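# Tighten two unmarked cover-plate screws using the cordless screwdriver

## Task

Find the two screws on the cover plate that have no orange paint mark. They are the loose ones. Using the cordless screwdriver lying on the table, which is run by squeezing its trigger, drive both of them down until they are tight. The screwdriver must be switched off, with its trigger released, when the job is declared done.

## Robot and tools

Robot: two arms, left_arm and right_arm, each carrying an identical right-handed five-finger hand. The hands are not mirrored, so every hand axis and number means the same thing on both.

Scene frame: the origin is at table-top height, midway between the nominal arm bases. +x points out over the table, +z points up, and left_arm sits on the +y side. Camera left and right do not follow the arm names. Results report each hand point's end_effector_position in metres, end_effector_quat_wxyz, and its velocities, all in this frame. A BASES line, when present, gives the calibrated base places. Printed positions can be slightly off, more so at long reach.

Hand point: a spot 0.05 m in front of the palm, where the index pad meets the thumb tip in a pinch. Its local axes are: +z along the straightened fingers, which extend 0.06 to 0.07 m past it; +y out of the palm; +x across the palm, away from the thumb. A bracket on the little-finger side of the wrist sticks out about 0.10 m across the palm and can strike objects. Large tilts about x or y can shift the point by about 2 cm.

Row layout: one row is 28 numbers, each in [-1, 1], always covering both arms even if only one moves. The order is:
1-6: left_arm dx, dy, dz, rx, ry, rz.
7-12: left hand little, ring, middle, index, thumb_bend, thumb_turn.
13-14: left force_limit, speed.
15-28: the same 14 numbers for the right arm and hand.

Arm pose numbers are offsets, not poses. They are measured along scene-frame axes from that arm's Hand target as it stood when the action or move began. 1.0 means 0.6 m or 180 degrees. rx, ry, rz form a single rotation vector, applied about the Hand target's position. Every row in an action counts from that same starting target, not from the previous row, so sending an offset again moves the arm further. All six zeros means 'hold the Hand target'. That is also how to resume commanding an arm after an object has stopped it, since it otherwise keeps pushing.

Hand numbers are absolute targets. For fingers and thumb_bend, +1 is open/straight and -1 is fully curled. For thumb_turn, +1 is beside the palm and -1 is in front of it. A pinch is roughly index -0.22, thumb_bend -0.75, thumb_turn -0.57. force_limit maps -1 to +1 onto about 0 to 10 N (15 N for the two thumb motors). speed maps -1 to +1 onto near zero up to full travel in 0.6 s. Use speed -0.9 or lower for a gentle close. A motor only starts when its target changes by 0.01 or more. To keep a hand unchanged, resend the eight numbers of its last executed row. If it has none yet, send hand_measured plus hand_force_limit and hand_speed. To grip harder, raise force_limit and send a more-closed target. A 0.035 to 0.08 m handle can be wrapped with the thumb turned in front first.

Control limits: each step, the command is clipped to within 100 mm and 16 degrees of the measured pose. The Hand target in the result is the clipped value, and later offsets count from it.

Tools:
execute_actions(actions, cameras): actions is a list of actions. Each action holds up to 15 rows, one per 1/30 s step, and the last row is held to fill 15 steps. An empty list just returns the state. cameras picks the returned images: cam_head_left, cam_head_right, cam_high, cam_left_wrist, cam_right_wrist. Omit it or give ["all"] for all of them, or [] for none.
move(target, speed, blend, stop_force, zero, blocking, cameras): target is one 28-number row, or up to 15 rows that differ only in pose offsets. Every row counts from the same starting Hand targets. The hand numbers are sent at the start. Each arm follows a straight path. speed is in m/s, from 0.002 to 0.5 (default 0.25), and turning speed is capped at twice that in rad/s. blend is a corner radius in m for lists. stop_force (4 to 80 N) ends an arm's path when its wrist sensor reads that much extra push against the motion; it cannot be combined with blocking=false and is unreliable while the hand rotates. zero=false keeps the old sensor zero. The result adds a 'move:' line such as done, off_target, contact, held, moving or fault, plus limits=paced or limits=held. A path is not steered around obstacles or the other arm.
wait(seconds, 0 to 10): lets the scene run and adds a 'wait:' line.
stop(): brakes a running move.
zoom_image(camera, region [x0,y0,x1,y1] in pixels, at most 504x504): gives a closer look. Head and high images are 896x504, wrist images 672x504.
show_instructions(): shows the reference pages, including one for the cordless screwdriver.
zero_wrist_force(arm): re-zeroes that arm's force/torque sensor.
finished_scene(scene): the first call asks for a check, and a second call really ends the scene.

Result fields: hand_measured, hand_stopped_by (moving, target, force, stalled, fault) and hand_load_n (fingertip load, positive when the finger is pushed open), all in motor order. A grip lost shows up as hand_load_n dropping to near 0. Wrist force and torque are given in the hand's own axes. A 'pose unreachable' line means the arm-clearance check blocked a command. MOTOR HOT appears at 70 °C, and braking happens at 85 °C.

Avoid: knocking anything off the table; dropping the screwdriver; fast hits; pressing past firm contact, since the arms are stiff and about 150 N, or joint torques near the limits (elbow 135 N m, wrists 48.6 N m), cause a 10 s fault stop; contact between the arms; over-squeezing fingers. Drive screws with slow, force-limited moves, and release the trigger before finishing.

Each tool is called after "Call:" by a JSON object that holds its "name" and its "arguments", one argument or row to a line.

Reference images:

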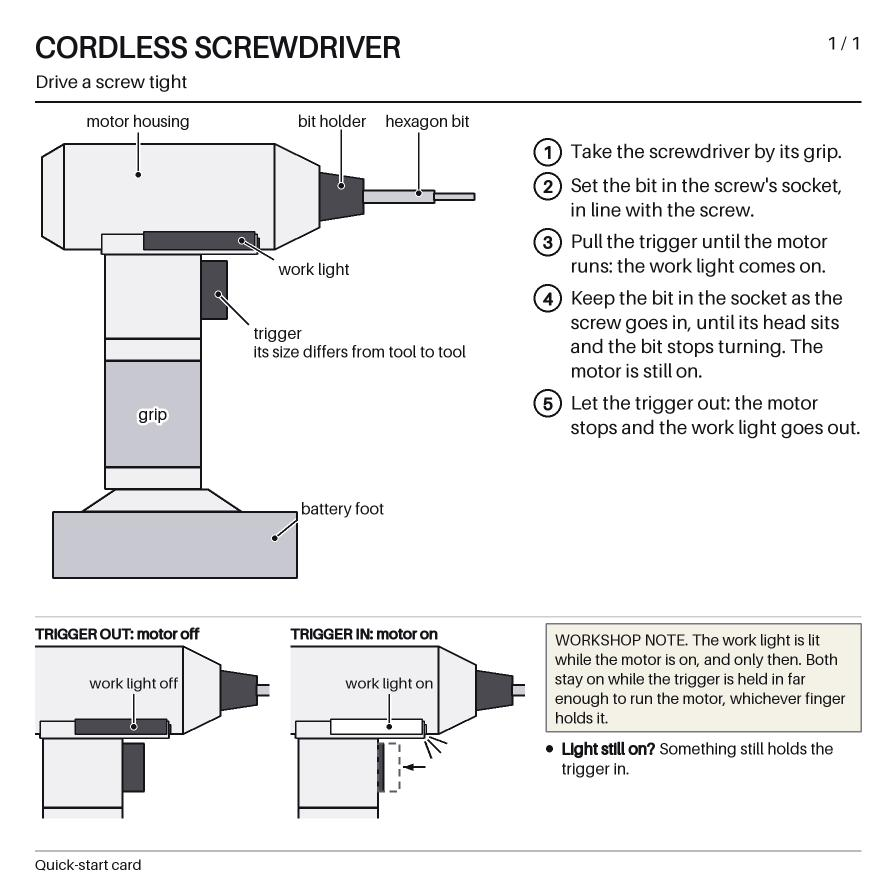

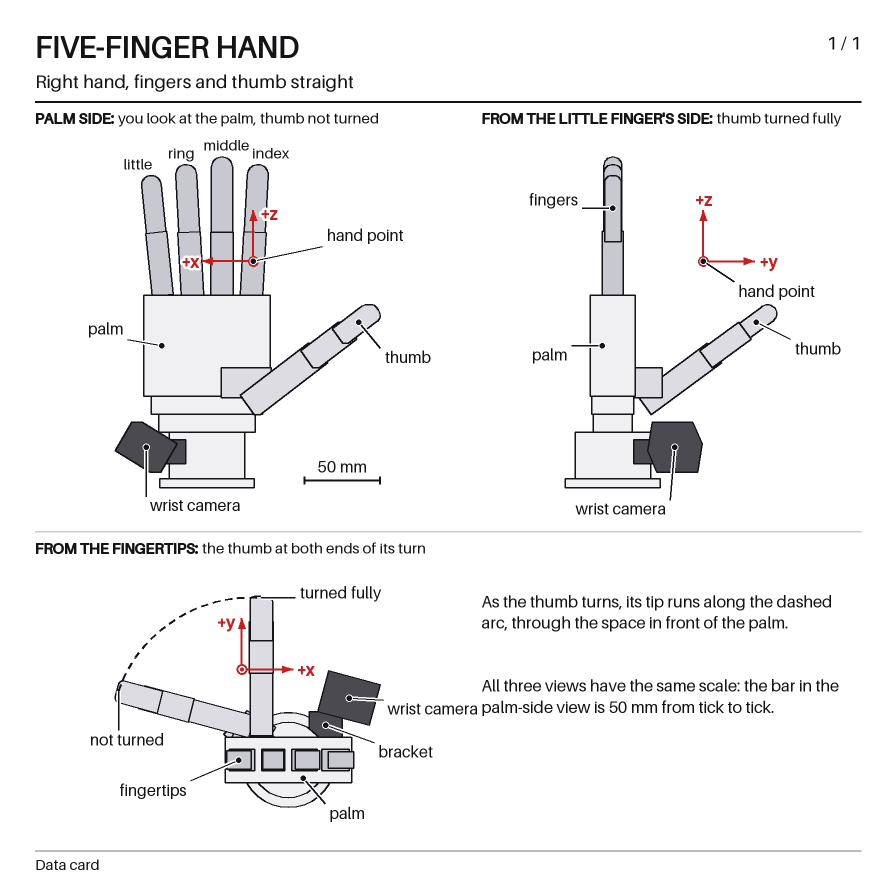

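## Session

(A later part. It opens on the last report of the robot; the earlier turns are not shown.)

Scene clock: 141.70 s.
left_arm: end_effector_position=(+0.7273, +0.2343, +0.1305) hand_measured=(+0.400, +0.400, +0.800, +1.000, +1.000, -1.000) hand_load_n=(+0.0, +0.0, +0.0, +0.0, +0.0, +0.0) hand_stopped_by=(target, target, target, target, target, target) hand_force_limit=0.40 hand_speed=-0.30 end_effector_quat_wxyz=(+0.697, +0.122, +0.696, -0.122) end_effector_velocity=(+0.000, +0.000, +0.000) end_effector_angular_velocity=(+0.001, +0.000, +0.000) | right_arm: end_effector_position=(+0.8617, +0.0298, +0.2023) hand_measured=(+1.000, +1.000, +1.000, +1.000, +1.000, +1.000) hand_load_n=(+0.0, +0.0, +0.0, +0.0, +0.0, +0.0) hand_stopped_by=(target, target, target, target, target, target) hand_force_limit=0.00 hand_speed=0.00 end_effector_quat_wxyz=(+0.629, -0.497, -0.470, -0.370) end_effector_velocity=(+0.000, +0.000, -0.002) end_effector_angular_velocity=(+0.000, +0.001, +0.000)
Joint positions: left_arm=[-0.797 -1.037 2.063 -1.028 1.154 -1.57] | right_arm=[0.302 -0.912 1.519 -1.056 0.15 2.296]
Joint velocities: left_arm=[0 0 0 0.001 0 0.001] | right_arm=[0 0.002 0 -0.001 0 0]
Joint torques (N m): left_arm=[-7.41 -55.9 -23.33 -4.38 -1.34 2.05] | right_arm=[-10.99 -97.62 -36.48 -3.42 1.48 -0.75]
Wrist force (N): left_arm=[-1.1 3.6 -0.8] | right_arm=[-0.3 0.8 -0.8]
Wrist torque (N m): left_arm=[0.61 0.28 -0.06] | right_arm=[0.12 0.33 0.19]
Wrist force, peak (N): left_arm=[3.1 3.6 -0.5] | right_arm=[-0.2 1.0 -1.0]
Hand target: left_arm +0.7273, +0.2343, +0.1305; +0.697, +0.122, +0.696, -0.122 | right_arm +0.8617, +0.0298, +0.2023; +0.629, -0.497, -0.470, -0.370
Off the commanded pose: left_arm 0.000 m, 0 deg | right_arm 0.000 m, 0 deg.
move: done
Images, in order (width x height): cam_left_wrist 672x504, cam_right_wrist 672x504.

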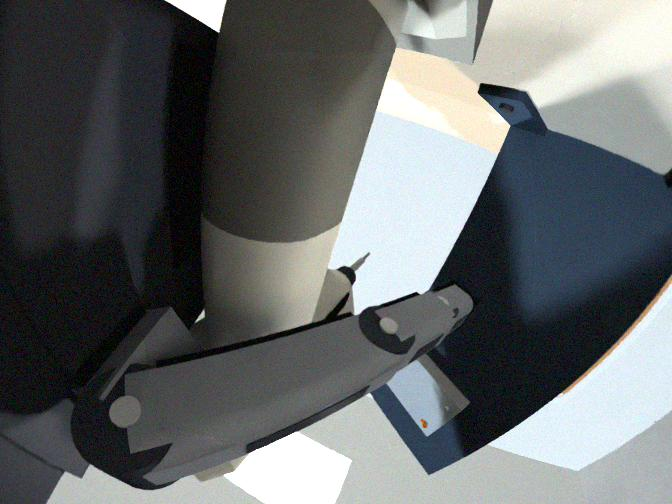

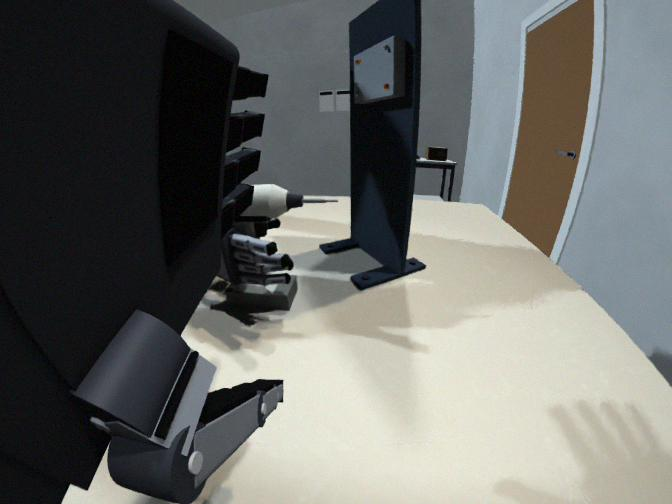

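Call:
{"name": "move", "arguments": {
  "target": [
    [-0.0028,-0.0078,-0.0108,0,0,0,0.6,0.6,0.8,1,1,-1,0.4,-0.3,0,0,0,0,0,0,1,1,1,1,1,1,0,0],
    [-0.0052,-0.0455,-0.0142,0,0,-0.15,0.6,0.6,0.8,1,1,-1,0.4,-0.3,0,0,0,0,0,0,1,1,1,1,1,1,0,0],
    [-0.025,-0.0793,-0.0142,0,0,-0.3056,0.6,0.6,0.8,1,1,-1,0.4,-0.3,0,0,0,0,0,0,1,1,1,1,1,1,0,0]
  ],
  "speed": 0.08,
  "cameras": ["cam_right_wrist","cam_left_wrist","cam_high"]
}}

Call:
{"name": "zoom_image", "arguments": {
  "camera": "cam_right_wrist",
  "region": [200, 150, 350, 330]
}}

Scene clock: 149.63 s.
left_arm: end_effector_position=(+0.7127, +0.1868, +0.1217) hand_measured=(+0.600, +0.600, +0.800, +1.000, +1.000, -1.000) hand_load_n=(+0.0, +0.0, +0.0, +0.0, +0.0, +0.0) hand_stopped_by=(target, target, target, target, target, target) hand_force_limit=0.40 hand_speed=-0.30 end_effector_quat_wxyz=(+0.562, +0.430, +0.561, -0.430) end_effector_velocity=(-0.001, +0.000, +0.000) end_effector_angular_velocity=(+0.000, -0.003, -0.001) | right_arm: end_effector_position=(+0.8617, +0.0298, +0.2023) hand_measured=(+1.000, +1.000, +1.000, +1.000, +1.000, +1.000) hand_load_n=(+0.0, +0.0, +0.0, +0.0, +0.0, +0.0) hand_stopped_by=(target, target, target, target, target, target) hand_force_limit=0.00 hand_speed=0.00 end_effector_quat_wxyz=(+0.629, -0.497, -0.470, -0.370) end_effector_velocity=(+0.000, +0.000, +0.000) end_effector_angular_velocity=(+0.000, -0.001, +0.000)
Joint positions: left_arm=[-0.476 -0.954 1.919 -0.967 2.435 -1.571] | right_arm=[0.302 -0.912 1.519 -1.056 0.15 2.296]
Joint velocities: left_arm=[0 0 0.001 -0.001 0.001 0.003] | right_arm=[0 0 0 -0.001 0 -0.001]
Joint torques (N m): left_arm=[-13 -84.16 -11.34 -4.64 0.01 -0.57] | right_arm=[-11.73 -97.07 -35.14 -3.22 1.32 -1.13]
Wrist force (N): left_arm=[-0.8 3.3 -0.6] | right_arm=[0.0 0.8 -0.8]
Wrist torque (N m): left_arm=[0.54 0.26 -0.04] | right_arm=[0.11 0.29 0.20]
Wrist force, peak (N): left_arm=[-1.8 4.1 -0.5] | right_arm=[-0.1 1.2 -1.2]
Hand target: left_arm +0.7126, +0.1867, +0.1218; +0.562, +0.430, +0.561, -0.430 | right_arm +0.8617, +0.0298, +0.2023; +0.629, -0.497, -0.470, -0.370
Off the commanded pose: left_arm 0.001 m, 0 deg | right_arm 0.000 m, 0 deg.
move: done
Images, in order (width x height): cam_high 896x504, cam_left_wrist 672x504, cam_right_wrist 672x504.

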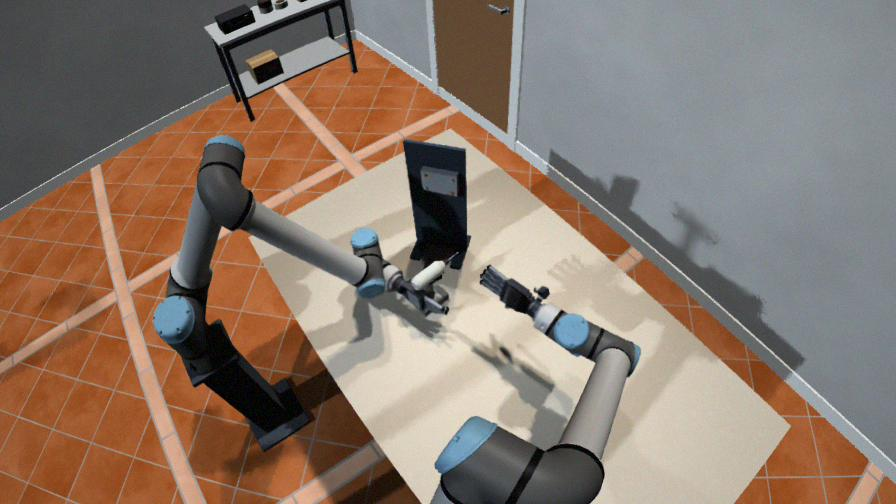

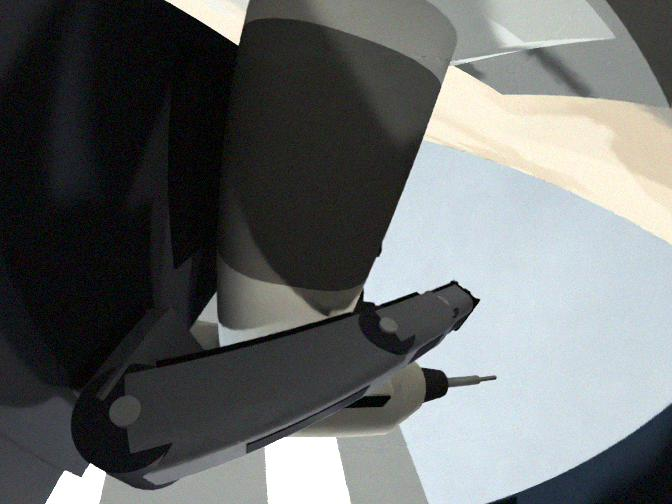

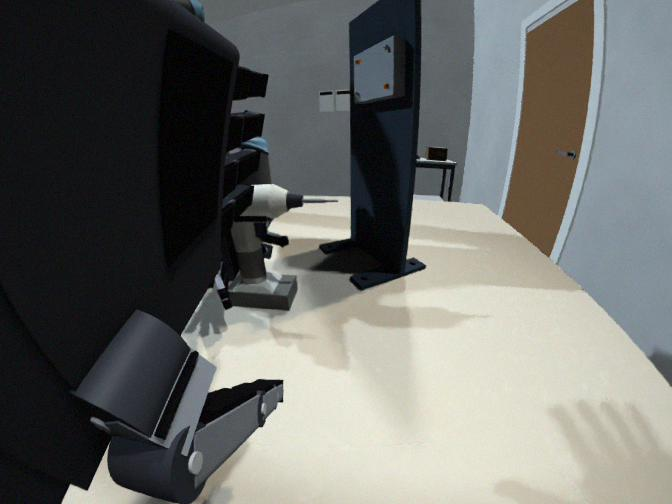

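Scaled by 2.800 from the camera's 672x504 image, which has a finer 960x720 frame.

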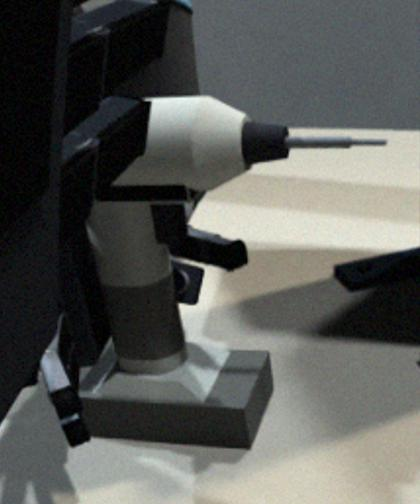

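Call:
{"name": "move", "arguments": {
  "target": [-0.0022,0.008,0.001,0,0,0,0.6,0.6,0.8,1,1,-1,0.4,-0.3,0,0,0,0,0,0,1,1,1,1,1,1,0,0],
  "speed": 0.02,
  "cameras": []
}}

Call:
{"name": "move", "arguments": {
  "target": [0.0322,0.0086,0,0,0,0,0.6,0.6,0.8,1,1,-1,0.4,-0.3,0,0,0,0,0,0,1,1,1,1,1,1,0,0],
  "speed": 0.01,
  "stop_force": 4,
  "cameras": ["cam_right_wrist","cam_left_wrist"]
}}

Call:
{"name": "zoom_image", "arguments": {
  "camera": "cam_right_wrist",
  "region": [200, 150, 350, 330]
}}

Scene clock: 150.90 s.
left_arm: end_effector_position=(+0.7113, +0.1916, +0.1225) hand_measured=(+0.600, +0.600, +0.800, +1.000, +1.000, -1.000) hand_load_n=(+0.0, +0.0, +0.0, +0.0, +0.0, -0.5) hand_stopped_by=(target, target, target, target, target, target) hand_force_limit=0.40 hand_speed=-0.30 end_effector_quat_wxyz=(+0.562, +0.430, +0.561, -0.430) end_effector_velocity=(+0.000, +0.001, +0.000) end_effector_angular_velocity=(+0.000, +0.000, +0.000) | right_arm: end_effector_position=(+0.8617, +0.0298, +0.2023) hand_measured=(+1.000, +1.000, +1.000, +1.000, +1.000, +1.000) hand_load_n=(+0.0, +0.0, +0.0, +0.0, +0.0, +0.0) hand_stopped_by=(target, target, target, target, target, target) hand_force_limit=0.00 hand_speed=0.00 end_effector_quat_wxyz=(+0.629, -0.497, -0.470, -0.370) end_effector_velocity=(+0.000, +0.000, -0.001) end_effector_angular_velocity=(-0.001, +0.002, +0.000)
Joint positions: left_arm=[-0.471 -0.957 1.924 -0.969 2.44 -1.571] | right_arm=[0.302 -0.912 1.519 -1.056 0.15 2.296]
Joint velocities: left_arm=[0.001 0 0 0 0.001 0.001] | right_arm=[0 0 0 0.001 0 0]
Joint torques (N m): left_arm=[-8.33 -76.32 -18.41 -3.8 1.4 3.12] | right_arm=[-11.23 -96.82 -34.92 -3.19 1.37 -1.2]
Wrist force (N): left_arm=[-0.8 3.4 -1.0] | right_arm=[0.0 0.5 -0.8]
Wrist torque (N m): left_arm=[0.59 0.27 -0.03] | right_arm=[0.07 0.28 0.20]
Wrist force, peak (N): left_arm=[-0.9 4.0 -0.7] | right_arm=[0.1 1.1 -1.0]
Hand target: left_arm +0.7113, +0.1915, +0.1224; +0.562, +0.430, +0.561, -0.430 | right_arm +0.8617, +0.0298, +0.2023; +0.629, -0.497, -0.470, -0.370
Off the commanded pose: left_arm 0.000 m, 0 deg | right_arm 0.000 m, 0 deg.
move: done
No camera images: "cameras" was empty.

Scene clock: 154.20 s.
left_arm: end_effector_position=(+0.7306, +0.1967, +0.1224) hand_measured=(+0.600, +0.600, +0.800, +1.000, +1.000, -1.000) hand_load_n=(+0.0, +0.0, +0.0, +0.0, +0.0, -0.5) hand_stopped_by=(target, target, target, target, target, target) hand_force_limit=0.40 hand_speed=-0.30 end_effector_quat_wxyz=(+0.562, +0.430, +0.561, -0.430) end_effector_velocity=(+0.000, +0.000, +0.000) end_effector_angular_velocity=(+0.000, +0.001, -0.001) | right_arm: end_effector_position=(+0.8617, +0.0298, +0.2023) hand_measured=(+1.000, +1.000, +1.000, +1.000, +1.000, +1.000) hand_load_n=(+0.0, +0.0, +0.0, +0.0, +0.0, +0.0) hand_stopped_by=(target, target, target, target, target, target) hand_force_limit=0.00 hand_speed=0.00 end_effector_quat_wxyz=(+0.629, -0.497, -0.470, -0.370) end_effector_velocity=(+0.000, +0.000, +0.000) end_effector_angular_velocity=(+0.000, -0.001, +0.000)
Joint positions: left_arm=[-0.453 -0.938 1.885 -0.948 2.459 -1.571] | right_arm=[0.302 -0.912 1.519 -1.056 0.15 2.296]
Joint velocities: left_arm=[-0.001 0 0 0 0 -0.001] | right_arm=[0 0.001 0 -0.001 0 0]
Joint torques (N m): left_arm=[-13.31 -86.17 -15.13 -4.61 -1.2 -2.96] | right_arm=[-11.27 -96.26 -34.36 -3.06 1.31 -1.22]
Wrist force (N): left_arm=[-1.1 3.2 -0.8] | right_arm=[0.1 1.0 -0.9]
Wrist torque (N m): left_arm=[0.55 0.30 -0.06] | right_arm=[0.15 0.27 0.22]
Wrist force, peak (N): left_arm=[-1.0 3.9 -0.8] | right_arm=[0.5 1.0 -1.0]
Hand target: left_arm +0.7306, +0.1967, +0.1224; +0.562, +0.430, +0.561, -0.430 | right_arm +0.8617, +0.0298, +0.2023; +0.629, -0.497, -0.470, -0.370
Off the commanded pose: left_arm 0.000 m, 0 deg | right_arm 0.000 m, 0 deg.
move: done
Images, in order (width x height): cam_left_wrist 672x504, cam_right_wrist 672x504.

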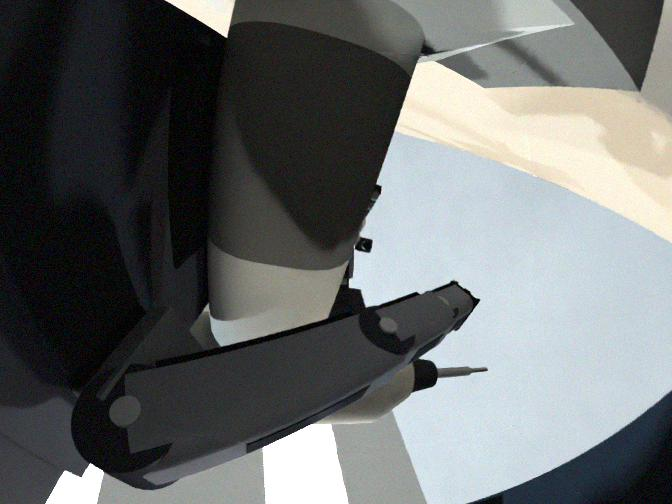

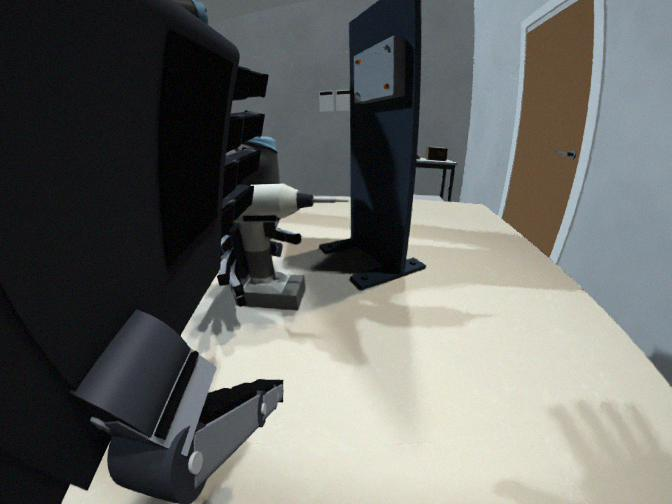

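Scaled by 2.800 from the camera's 672x504 image, which has a finer 960x720 frame.

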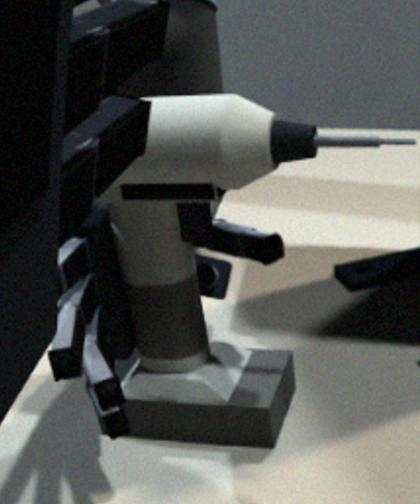

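Call:
{"name": "move", "arguments": {
  "target": [0,0,0,0,0,0,-0.9,-0.9,-0.9,1,1,-1,0.4,-0.6,0,0,0,0,0,0,1,1,1,1,1,1,0,0],
  "cameras": ["cam_right_wrist","cam_left_wrist"]
}}

Call:
{"name": "zoom_image", "arguments": {
  "camera": "cam_right_wrist",
  "region": [200, 150, 350, 330]
}}

Scene clock: 157.07 s.
left_arm: end_effector_position=(+0.7306, +0.1967, +0.1224) hand_measured=(-0.886, -0.840, -0.840, +1.000, +1.000, -1.000) hand_load_n=(+4.5, +4.5, +9.0, +0.0, +1.0, +1.0) hand_stopped_by=(force, force, force, target, target, target) hand_force_limit=0.40 hand_speed=-0.60 end_effector_quat_wxyz=(+0.562, +0.430, +0.561, -0.430) end_effector_velocity=(+0.000, +0.001, +0.000) end_effector_angular_velocity=(+0.000, -0.001, +0.001) | right_arm: end_effector_position=(+0.8617, +0.0298, +0.2023) hand_measured=(+1.000, +1.000, +1.000, +1.000, +1.000, +1.000) hand_load_n=(+0.0, +0.0, +0.0, +0.0, +0.0, +0.0) hand_stopped_by=(target, target, target, target, target, target) hand_force_limit=0.00 hand_speed=0.00 end_effector_quat_wxyz=(+0.629, -0.497, -0.470, -0.370) end_effector_velocity=(+0.000, +0.000, +0.001) end_effector_angular_velocity=(+0.000, -0.001, +0.000)
Joint positions: left_arm=[-0.453 -0.938 1.885 -0.948 2.459 -1.571] | right_arm=[0.302 -0.912 1.519 -1.056 0.15 2.296]
Joint velocities: left_arm=[0.001 0 0 0 0 0.001] | right_arm=[0 -0.001 0 0 0 0]
Joint torques (N m): left_arm=[-9.96 -85.58 -21.27 -2.4 -1.6 -2.63] | right_arm=[-11.66 -96.21 -34.63 -3.15 1.27 -1.27]
Wrist force (N): left_arm=[-1.6 4.6 -1.1] | right_arm=[0.1 0.9 -0.8]
Wrist torque (N m): left_arm=[0.57 0.02 0.33] | right_arm=[0.13 0.27 0.22]
Wrist force, peak (N): left_arm=[-1.5 4.6 -1.5] | right_arm=[0.1 1.0 -1.3]
Hand target: left_arm +0.7306, +0.1967, +0.1224; +0.562, +0.430, +0.561, -0.430 | right_arm +0.8617, +0.0298, +0.2023; +0.629, -0.497, -0.470, -0.370
Off the commanded pose: left_arm 0.000 m, 0 deg | right_arm 0.000 m, 0 deg.
move: done
Images, in order (width x height): cam_left_wrist 672x504, cam_right_wrist 672x504.

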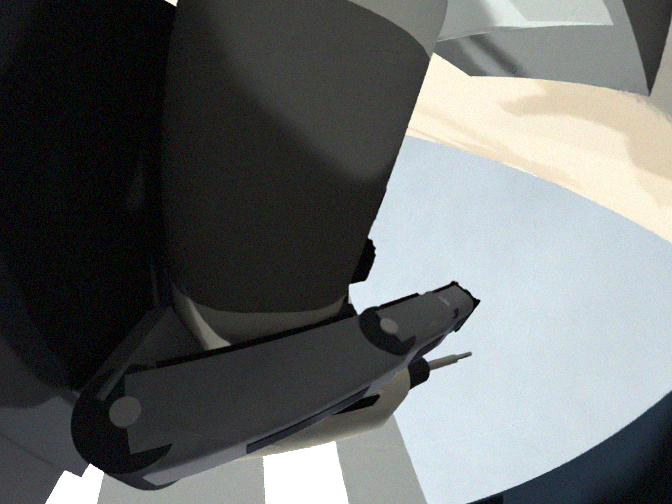

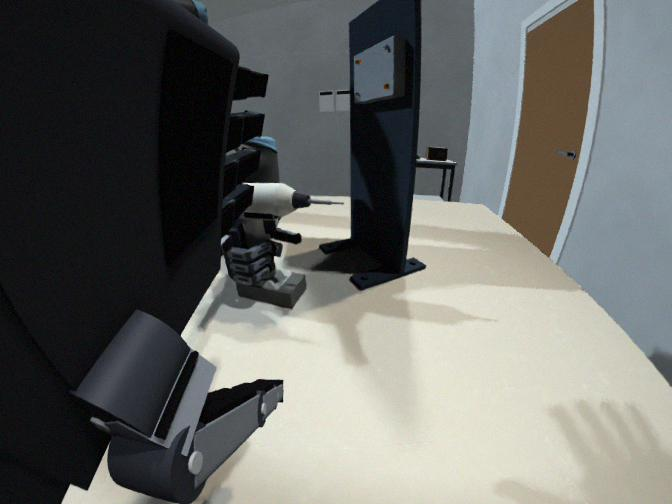

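Scaled by 2.800 from the camera's 672x504 image, which has a finer 960x720 frame.

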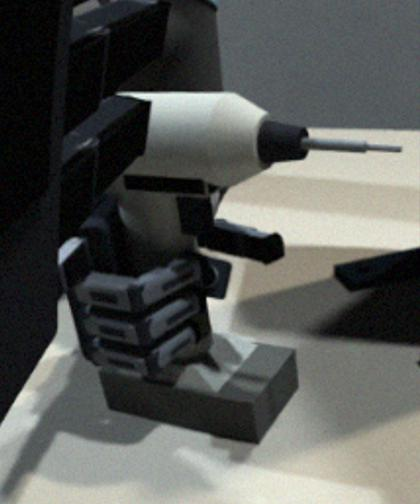

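Call:
{"name": "move", "arguments": {
  "target": [0,0,0,0,0,0,-0.9,-0.9,-0.9,1,-0.95,-1,0.4,-0.6,0,0,0,0,0,0,1,1,1,1,1,1,0,0],
  "cameras": ["cam_right_wrist","cam_left_wrist"]
}}

Call:
{"name": "zoom_image", "arguments": {
  "camera": "cam_right_wrist",
  "region": [200, 150, 350, 330]
}}

Scene clock: 157.97 s.
left_arm: end_effector_position=(+0.7306, +0.1967, +0.1224) hand_measured=(-0.886, -0.840, -0.840, +1.000, +0.890, -1.000) hand_load_n=(+4.5, +5.0, +9.5, +0.0, +10.5, +3.5) hand_stopped_by=(force, force, force, target, force, target) hand_force_limit=0.40 hand_speed=-0.60 end_effector_quat_wxyz=(+0.562, +0.430, +0.561, -0.430) end_effector_velocity=(+0.000, +0.000, -0.001) end_effector_angular_velocity=(+0.000, +0.002, +0.000) | right_arm: end_effector_position=(+0.8617, +0.0298, +0.2023) hand_measured=(+1.000, +1.000, +1.000, +1.000, +1.000, +1.000) hand_load_n=(-0.5, +0.0, +0.0, +0.0, +0.0, +0.0) hand_stopped_by=(target, target, target, target, target, target) hand_force_limit=0.00 hand_speed=0.00 end_effector_quat_wxyz=(+0.629, -0.497, -0.470, -0.370) end_effector_velocity=(+0.000, +0.000, +0.000) end_effector_angular_velocity=(+0.000, +0.000, +0.000)
Joint positions: left_arm=[-0.453 -0.938 1.885 -0.948 2.459 -1.571] | right_arm=[0.302 -0.912 1.519 -1.056 0.15 2.296]
Joint velocities: left_arm=[0 0.001 0 0 0 -0.001] | right_arm=[0 0 0 0 0 0]
Joint torques (N m): left_arm=[-7.49 -83.66 -25.02 -2.27 -1.53 -2.6] | right_arm=[-11.64 -97.31 -34.33 -3.07 1.26 -1.39]
Wrist force (N): left_arm=[-2.3 4.9 -1.0] | right_arm=[0.0 0.7 -0.8]
Wrist torque (N m): left_arm=[0.57 0.02 0.35] | right_arm=[0.10 0.28 0.20]
Wrist force, peak (N): left_arm=[-2.5 5.4 -1.2] | right_arm=[0.2 0.7 -1.1]
Hand target: left_arm +0.7306, +0.1967, +0.1224; +0.562, +0.430, +0.561, -0.430 | right_arm +0.8617, +0.0298, +0.2023; +0.629, -0.497, -0.470, -0.370
Off the commanded pose: left_arm 0.000 m, 0 deg | right_arm 0.000 m, 0 deg.
move: done
Images, in order (width x height): cam_left_wrist 672x504, cam_right_wrist 672x504.

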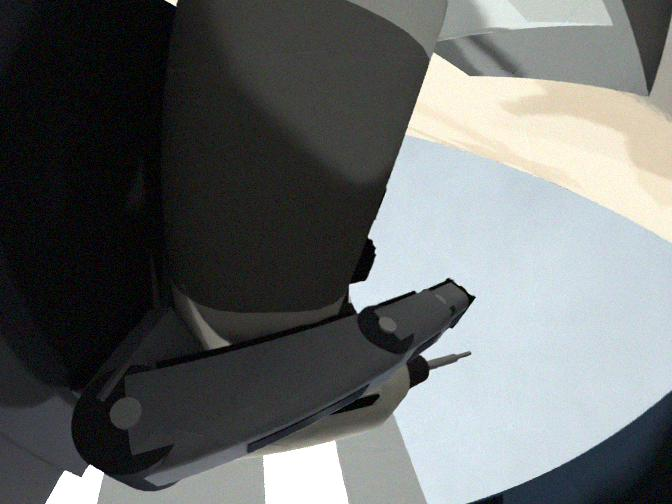

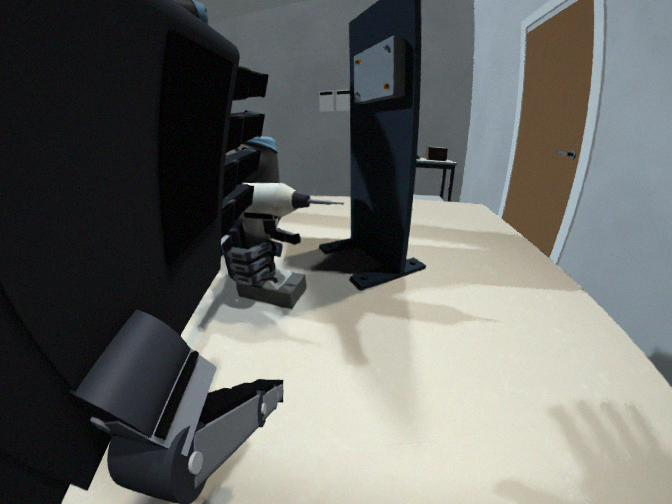

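Scaled by 2.800 from the camera's 672x504 image, which has a finer 960x720 frame.

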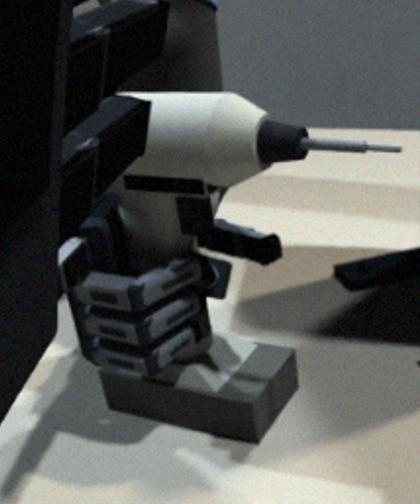

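Call:
{"name": "move", "arguments": {
  "target": [0,0,0,0,0,0,-0.97,-0.97,-0.97,1,-0.9,-1,0.9,-0.6,0,0,0,0,0,0,1,1,1,1,1,1,0,0],
  "cameras": []
}}

Call:
{"name": "move", "arguments": {
  "target": [0,0,0.012,0,0,0,-0.97,-0.97,-0.97,1,-0.9,-1,0.9,-0.6,0,0,0,0,0,0,1,1,1,1,1,1,0,0],
  "speed": 0.01,
  "cameras": ["cam_right_wrist","cam_left_wrist"]
}}

Call:
{"name": "zoom_image", "arguments": {
  "camera": "cam_right_wrist",
  "region": [200, 150, 350, 330]
}}

Scene clock: 160.00 s.
left_arm: end_effector_position=(+0.7306, +0.1967, +0.1224) hand_measured=(-0.902, -0.854, -0.840, +1.000, +0.838, -1.000) hand_load_n=(+12.5, +12.5, +10.0, +0.0, +14.5, +6.0) hand_stopped_by=(force, force, force, target, force, target) hand_force_limit=0.90 hand_speed=-0.60 end_effector_quat_wxyz=(+0.562, +0.430, +0.561, -0.430) end_effector_velocity=(+0.000, +0.001, +0.000) end_effector_angular_velocity=(+0.000, -0.002, +0.001) | right_arm: end_effector_position=(+0.8617, +0.0298, +0.2023) hand_measured=(+1.000, +1.000, +1.000, +1.000, +1.000, +1.000) hand_load_n=(+0.0, +0.0, +0.0, +0.0, +0.0, +0.0) hand_stopped_by=(target, target, target, target, target, target) hand_force_limit=0.00 hand_speed=0.00 end_effector_quat_wxyz=(+0.629, -0.497, -0.470, -0.370) end_effector_velocity=(+0.000, +0.000, +0.000) end_effector_angular_velocity=(+0.000, +0.000, +0.000)
Joint positions: left_arm=[-0.453 -0.938 1.885 -0.948 2.459 -1.571] | right_arm=[0.302 -0.912 1.519 -1.056 0.15 2.296]
Joint velocities: left_arm=[0.001 0 0 -0.001 0 0.001] | right_arm=[0 0 0 0.001 0 0]
Joint torques (N m): left_arm=[-2.54 -76.74 -29.22 -0.84 -1.34 -2.75] | right_arm=[-12.24 -96.89 -33.91 -3.07 1.5 -1.28]
Wrist force (N): left_arm=[-5.9 4.8 0.7] | right_arm=[0.2 0.7 -0.8]
Wrist torque (N m): left_arm=[0.61 -0.23 0.48] | right_arm=[0.11 0.26 0.22]
Wrist force, peak (N): left_arm=[-6.3 4.9 0.8] | right_arm=[0.3 1.1 -0.9]
Hand target: left_arm +0.7306, +0.1967, +0.1224; +0.562, +0.430, +0.561, -0.430 | right_arm +0.8617, +0.0298, +0.2023; +0.629, -0.497, -0.470, -0.370
Off the commanded pose: left_arm 0.000 m, 0 deg | right_arm 0.000 m, 0 deg.
move: done
No camera images: "cameras" was empty.

Scene clock: 160.93 s.
left_arm: end_effector_position=(+0.7306, +0.1967, +0.1297) hand_measured=(-0.902, -0.854, -0.840, +1.000, +0.836, -1.000) hand_load_n=(+1.5, +9.0, +12.5, +0.0, +7.0, +6.0) hand_stopped_by=(force, force, force, target, force, target) hand_force_limit=0.90 hand_speed=-0.60 end_effector_quat_wxyz=(+0.562, +0.430, +0.561, -0.430) end_effector_velocity=(+0.000, -0.001, -0.001) end_effector_angular_velocity=(+0.000, +0.001, -0.001) | right_arm: end_effector_position=(+0.8617, +0.0298, +0.2023) hand_measured=(+1.000, +1.000, +1.000, +1.000, +1.000, +1.000) hand_load_n=(+0.0, +0.0, +0.0, +0.0, +0.0, +0.0) hand_stopped_by=(target, target, target, target, target, target) hand_force_limit=0.00 hand_speed=0.00 end_effector_quat_wxyz=(+0.629, -0.497, -0.470, -0.370) end_effector_velocity=(+0.000, +0.000, -0.001) end_effector_angular_velocity=(+0.000, +0.001, +0.000)
Joint positions: left_arm=[-0.453 -0.948 1.884 -0.937 2.459 -1.571] | right_arm=[0.302 -0.912 1.519 -1.056 0.15 2.296]
Joint velocities: left_arm=[-0.001 0 0 0 0 0] | right_arm=[0 0.001 0 -0.001 0 0]
Joint torques (N m): left_arm=[-4.95 -75.33 -40.56 -1.89 -1.52 -2.5] | right_arm=[-10.99 -97.18 -33.6 -2.85 1.23 -1.2]
Wrist force (N): left_arm=[6.0 3.8 -0.7] | right_arm=[0.3 0.8 -0.8]
Wrist torque (N m): left_arm=[0.62 -0.02 0.01] | right_arm=[0.12 0.24 0.23]
Wrist force, peak (N): left_arm=[-6.0 4.8 0.7] | right_arm=[0.4 1.0 -1.0]
Hand target: left_arm +0.7306, +0.1967, +0.1296; +0.562, +0.430, +0.561, -0.430 | right_arm +0.8617, +0.0298, +0.2023; +0.629, -0.497, -0.470, -0.370
Off the commanded pose: left_arm 0.000 m, 0 deg | right_arm 0.000 m, 0 deg.
move: done
Images, in order (width x height): cam_left_wrist 672x504, cam_right_wrist 672x504.

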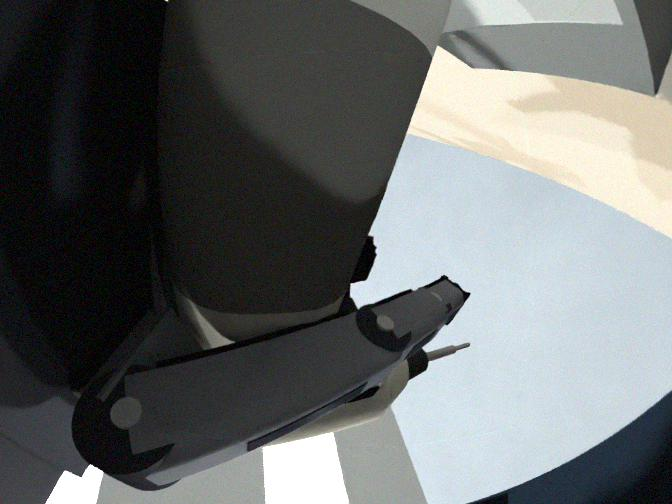

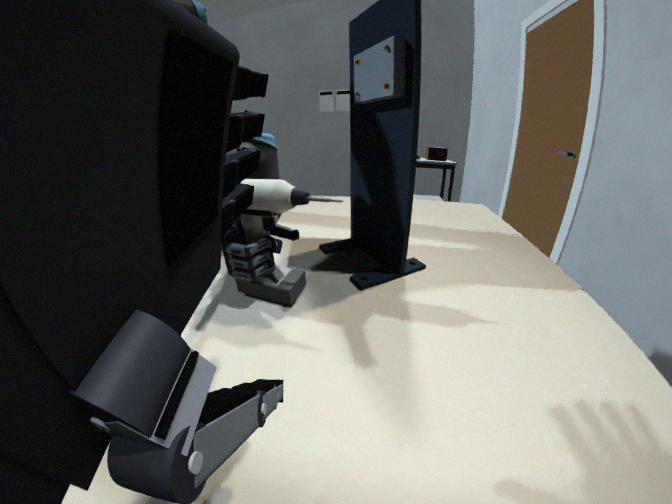

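Scaled by 2.800 from the camera's 672x504 image, which has a finer 960x720 frame.

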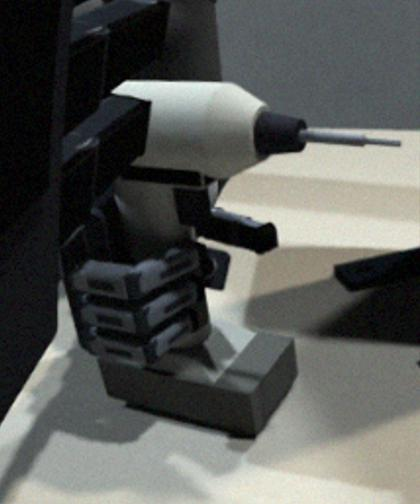

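Call:
{"name": "move", "arguments": {
  "target": [0,0,0.025,0,0,0,-0.97,-0.97,-0.97,1,-0.9,-1,0.9,-0.6,0,0,0,0,0,0,1,1,1,1,1,1,0,0],
  "speed": 0.02,
  "cameras": ["cam_right_wrist"]
}}

Call:
{"name": "zoom_image", "arguments": {
  "camera": "cam_right_wrist",
  "region": [200, 150, 350, 330]
}}

Scene clock: 162.10 s.
left_arm: end_effector_position=(+0.7307, +0.1966, +0.1448) hand_measured=(-0.902, -0.854, -0.840, +1.000, +0.836, -1.000) hand_load_n=(+1.5, +9.0, +13.0, +0.0, +6.5, +5.5) hand_stopped_by=(force, force, force, target, force, target) hand_force_limit=0.90 hand_speed=-0.60 end_effector_quat_wxyz=(+0.562, +0.430, +0.561, -0.430) end_effector_velocity=(+0.000, +0.000, +0.000) end_effector_angular_velocity=(+0.000, +0.000, +0.000) | right_arm: end_effector_position=(+0.8617, +0.0298, +0.2023) hand_measured=(+1.000, +1.000, +1.000, +1.000, +1.000, +1.000) hand_load_n=(+0.0, +0.0, +0.0, +0.0, +0.0, +0.0) hand_stopped_by=(target, target, target, target, target, target) hand_force_limit=0.00 hand_speed=0.00 end_effector_quat_wxyz=(+0.629, -0.497, -0.470, -0.370) end_effector_velocity=(+0.000, +0.000, -0.002) end_effector_angular_velocity=(+0.000, +0.001, +0.000)
Joint positions: left_arm=[-0.453 -0.969 1.882 -0.915 2.459 -1.571] | right_arm=[0.302 -0.912 1.519 -1.056 0.15 2.296]
Joint velocities: left_arm=[0 0 0 0 0 0] | right_arm=[0 0.002 0 0 0 0]
Joint torques (N m): left_arm=[-0.13 -60.71 -41.87 -5.37 -1.72 -2.3] | right_arm=[-12.34 -96.19 -33.66 -2.99 1.35 -1.31]
Wrist force (N): left_arm=[6.1 3.3 -0.9] | right_arm=[0.1 0.8 -1.0]
Wrist torque (N m): left_arm=[0.57 -0.03 0.01] | right_arm=[0.14 0.28 0.22]
Wrist force, peak (N): left_arm=[6.5 3.3 -1.0] | right_arm=[0.4 1.2 -0.8]
Hand target: left_arm +0.7307, +0.1966, +0.1446; +0.562, +0.430, +0.561, -0.430 | right_arm +0.8617, +0.0298, +0.2023; +0.629, -0.497, -0.470, -0.370
Off the commanded pose: left_arm 0.000 m, 0 deg | right_arm 0.000 m, 0 deg.
move: done
Images, in order (width x height): cam_right_wrist 672x504.

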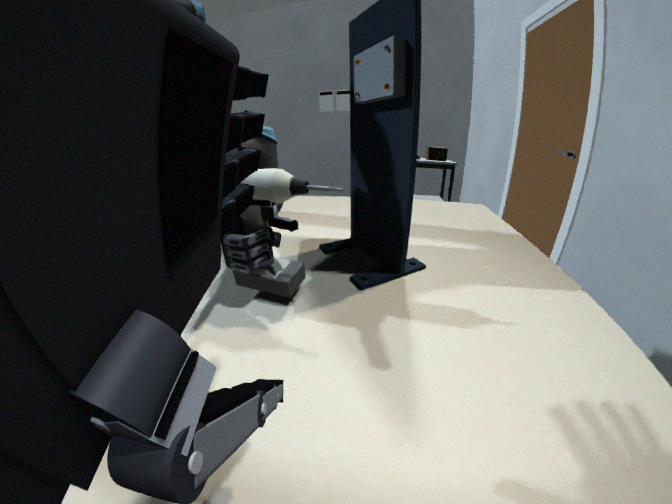

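Scaled by 2.800 from the camera's 672x504 image, which has a finer 960x720 frame.

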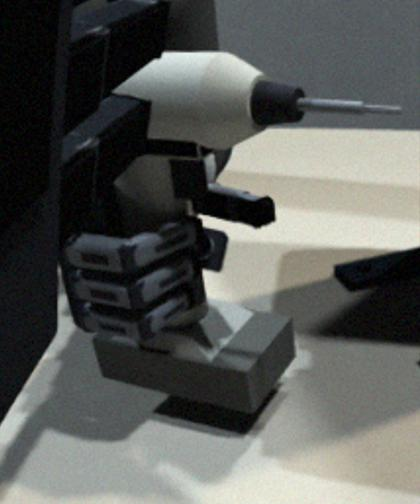

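Call:
{"name": "move", "arguments": {
  "target": [0,0,0,0,0,0,-0.97,-0.97,-0.97,-0.9,-0.9,-1,0.2,-0.5,0,0,0,0,0,0,1,1,1,1,1,1,0,0],
  "cameras": ["cam_right_wrist","cam_left_wrist"]
}}

Call:
{"name": "zoom_image", "arguments": {
  "camera": "cam_right_wrist",
  "region": [200, 150, 350, 330]
}}

Scene clock: 164.60 s.
left_arm: end_effector_position=(+0.7307, +0.1966, +0.1446) hand_measured=(-0.902, -0.854, -0.840, -0.746, +0.836, -1.000) hand_load_n=(+1.0, +9.0, +12.5, +7.0, +6.5, +6.0) hand_stopped_by=(force, force, force, force, force, target) hand_force_limit=0.20 hand_speed=-0.50 end_effector_quat_wxyz=(+0.562, +0.430, +0.561, -0.430) end_effector_velocity=(+0.000, +0.001, +0.000) end_effector_angular_velocity=(+0.000, +0.000, +0.001) | right_arm: end_effector_position=(+0.8617, +0.0298, +0.2023) hand_measured=(+1.000, +1.000, +1.000, +1.000, +1.000, +1.000) hand_load_n=(+0.0, +0.0, +0.0, +0.0, +0.0, +0.0) hand_stopped_by=(target, target, target, target, target, target) hand_force_limit=0.00 hand_speed=0.00 end_effector_quat_wxyz=(+0.629, -0.497, -0.470, -0.370) end_effector_velocity=(+0.000, +0.000, -0.001) end_effector_angular_velocity=(-0.001, +0.002, +0.000)
Joint positions: left_arm=[-0.453 -0.969 1.882 -0.915 2.459 -1.571] | right_arm=[0.302 -0.912 1.519 -1.056 0.15 2.296]
Joint velocities: left_arm=[0.001 0 0 0 0 0] | right_arm=[0 0.001 0 0.001 0 0]
Joint torques (N m): left_arm=[-2.37 -58.47 -18.95 -4.31 -0.86 2.95] | right_arm=[-11.47 -96.43 -33.05 -2.92 1.33 -1.45]
Wrist force (N): left_arm=[6.1 3.6 -0.8] | right_arm=[0.2 0.9 -0.6]
Wrist torque (N m): left_arm=[0.60 -0.03 0.01] | right_arm=[0.11 0.24 0.23]
Wrist force, peak (N): left_arm=[6.2 3.9 -0.9] | right_arm=[0.2 1.1 -1.0]
Hand target: left_arm +0.7307, +0.1966, +0.1446; +0.562, +0.430, +0.561, -0.430 | right_arm +0.8617, +0.0298, +0.2023; +0.629, -0.497, -0.470, -0.370
Off the commanded pose: left_arm 0.000 m, 0 deg | right_arm 0.000 m, 0 deg.
move: done
Images, in order (width x height): cam_left_wrist 672x504, cam_right_wrist 672x504.

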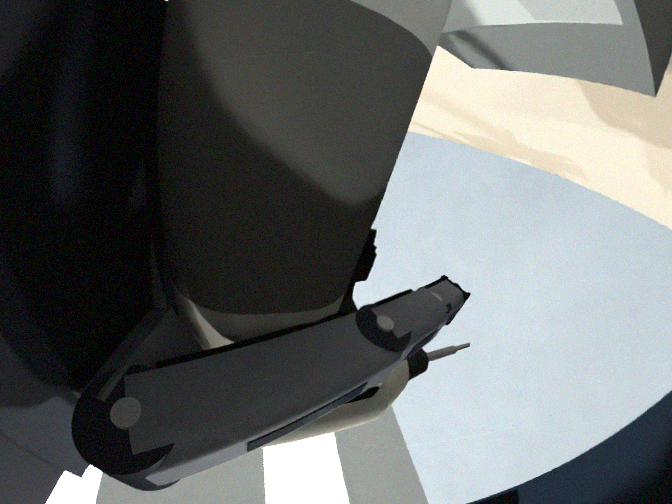

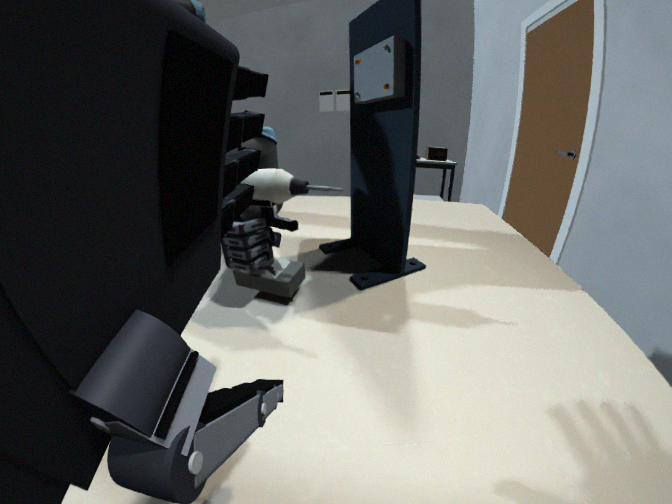

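Scaled by 2.800 from the camera's 672x504 image, which has a finer 960x720 frame.

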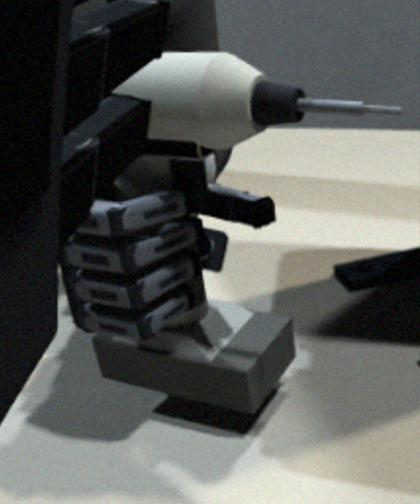

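Call:
{"name": "move", "arguments": {
  "target": [0,0,-0.012,0,-0.02,0,-0.97,-0.97,-0.97,1,-0.9,-1,0.2,-0.3,0,0,0,0,0,0,1,1,1,1,1,1,0,0],
  "speed": 0.03,
  "cameras": []
}}

Call:
{"name": "move", "arguments": {
  "target": [0,0,-0.04,0,0,0,-0.97,-0.97,-0.97,1,-0.9,-1,0.2,-0.3,0,0,0,0,0,0,1,1,1,1,1,1,0,0],
  "speed": 0.012,
  "stop_force": 8,
  "cameras": ["cam_right_wrist"]
}}

Call:
{"name": "zoom_image", "arguments": {
  "camera": "cam_right_wrist",
  "region": [200, 150, 350, 330]
}}

Scene clock: 166.97 s.
left_arm: end_effector_position=(+0.7306, +0.1967, +0.1373) hand_measured=(-0.902, -0.854, -0.840, +1.000, +0.836, -1.000) hand_load_n=(+1.5, +9.0, +13.0, +0.0, +6.5, +5.5) hand_stopped_by=(force, force, force, target, force, target) hand_force_limit=0.20 hand_speed=-0.30 end_effector_quat_wxyz=(+0.579, +0.443, +0.543, -0.416) end_effector_velocity=(+0.000, +0.000, +0.000) end_effector_angular_velocity=(+0.000, +0.000, -0.001) | right_arm: end_effector_position=(+0.8617, +0.0298, +0.2023) hand_measured=(+1.000, +1.000, +1.000, +1.000, +1.000, +1.000) hand_load_n=(+0.0, +0.0, +0.0, +0.0, +0.0, +0.0) hand_stopped_by=(target, target, target, target, target, target) hand_force_limit=0.00 hand_speed=0.00 end_effector_quat_wxyz=(+0.629, -0.497, -0.470, -0.370) end_effector_velocity=(+0.000, +0.000, -0.001) end_effector_angular_velocity=(+0.000, +0.000, +0.000)
Joint positions: left_arm=[-0.451 -0.949 1.886 -0.965 2.46 -1.531] | right_arm=[0.302 -0.912 1.519 -1.056 0.15 2.296]
Joint velocities: left_arm=[0 0 0 0 0 0] | right_arm=[0 0.001 0 -0.001 0 0]
Joint torques (N m): left_arm=[6.38 -91.88 -22.82 0.24 0.55 -3.11] | right_arm=[-11.16 -96.59 -33.38 -2.99 1.18 -1.43]
Wrist force (N): left_arm=[5.9 3.4 -0.9] | right_arm=[0.3 0.7 -0.9]
Wrist torque (N m): left_arm=[0.64 0.00 0.00] | right_arm=[0.11 0.24 0.22]
Wrist force, peak (N): left_arm=[6.3 3.6 -1.1] | right_arm=[0.2 0.8 -1.2]
Hand target: left_arm +0.7306, +0.1967, +0.1374; +0.579, +0.443, +0.543, -0.416 | right_arm +0.8617, +0.0298, +0.2023; +0.629, -0.497, -0.470, -0.370
Off the commanded pose: left_arm 0.000 m, 0 deg | right_arm 0.000 m, 0 deg.
move: done
No camera images: "cameras" was empty.

Scene clock: 168.93 s.
left_arm: end_effector_position=(+0.7306, +0.1967, +0.1278) hand_measured=(-0.902, -0.854, -0.840, +1.000, +0.836, -1.000) hand_load_n=(+1.0, +9.5, +12.5, +0.0, +6.5, +7.0) hand_stopped_by=(force, force, force, target, force, target) hand_force_limit=0.20 hand_speed=-0.30 end_effector_quat_wxyz=(+0.579, +0.443, +0.543, -0.416) end_effector_velocity=(+0.000, +0.000, +0.000) end_effector_angular_velocity=(+0.001, +0.000, +0.000) | right_arm: end_effector_position=(+0.8617, +0.0298, +0.2023) hand_measured=(+1.000, +1.000, +1.000, +1.000, +1.000, +1.000) hand_load_n=(+0.0, +0.0, +0.0, +0.0, +0.0, +0.0) hand_stopped_by=(target, target, target, target, target, target) hand_force_limit=0.00 hand_speed=0.00 end_effector_quat_wxyz=(+0.629, -0.497, -0.470, -0.370) end_effector_velocity=(+0.000, +0.000, +0.001) end_effector_angular_velocity=(+0.000, -0.001, +0.000)
Joint positions: left_arm=[-0.451 -0.936 1.887 -0.979 2.46 -1.531] | right_arm=[0.302 -0.912 1.519 -1.056 0.15 2.296]
Joint velocities: left_arm=[0 0 0 0 0 0.001] | right_arm=[0 -0.001 0 0 0 0]
Joint torques (N m): left_arm=[0.77 -87.87 -20.77 0.08 -0.48 -2.45] | right_arm=[-11.01 -96.53 -33.63 -2.77 1.19 -1.36]
Wrist force (N): left_arm=[1.4 4.0 -0.3] | right_arm=[0.2 0.7 -0.4]
Wrist torque (N m): left_arm=[0.60 0.07 -0.27] | right_arm=[0.07 0.24 0.22]
Wrist force, peak (N): left_arm=[-11.5 4.7 -0.3] | right_arm=[0.0 0.8 -1.3]
Hand target: left_arm +0.7306, +0.1967, +0.1278; +0.579, +0.443, +0.543, -0.416 | right_arm +0.8617, +0.0298, +0.2023; +0.629, -0.497, -0.470, -0.370
Off the commanded pose: left_arm 0.014 m, 0 deg | right_arm 0.000 m, 0 deg.
move: contact (left_arm)
Images, in order (width x height): cam_right_wrist 672x504.

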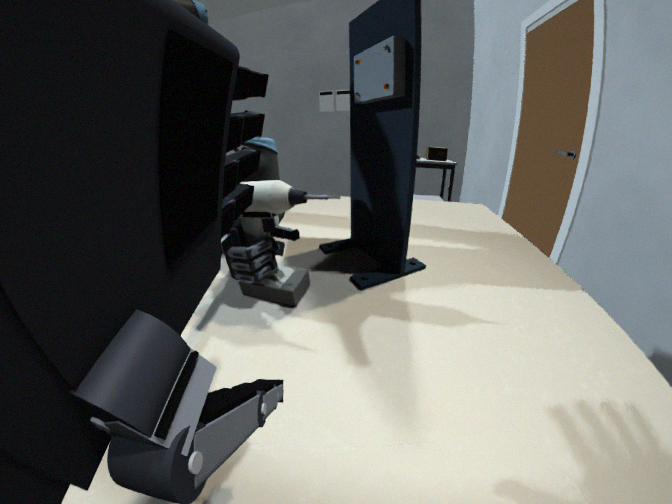

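Scaled by 2.800 from the camera's 672x504 image, which has a finer 960x720 frame.

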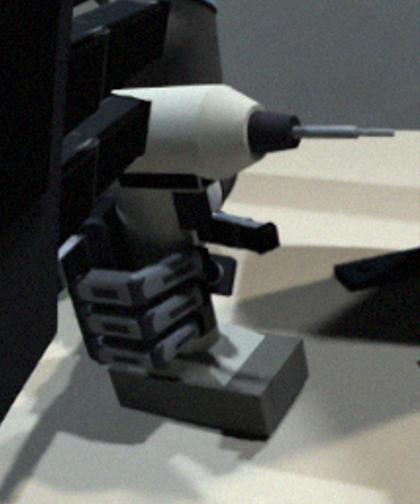

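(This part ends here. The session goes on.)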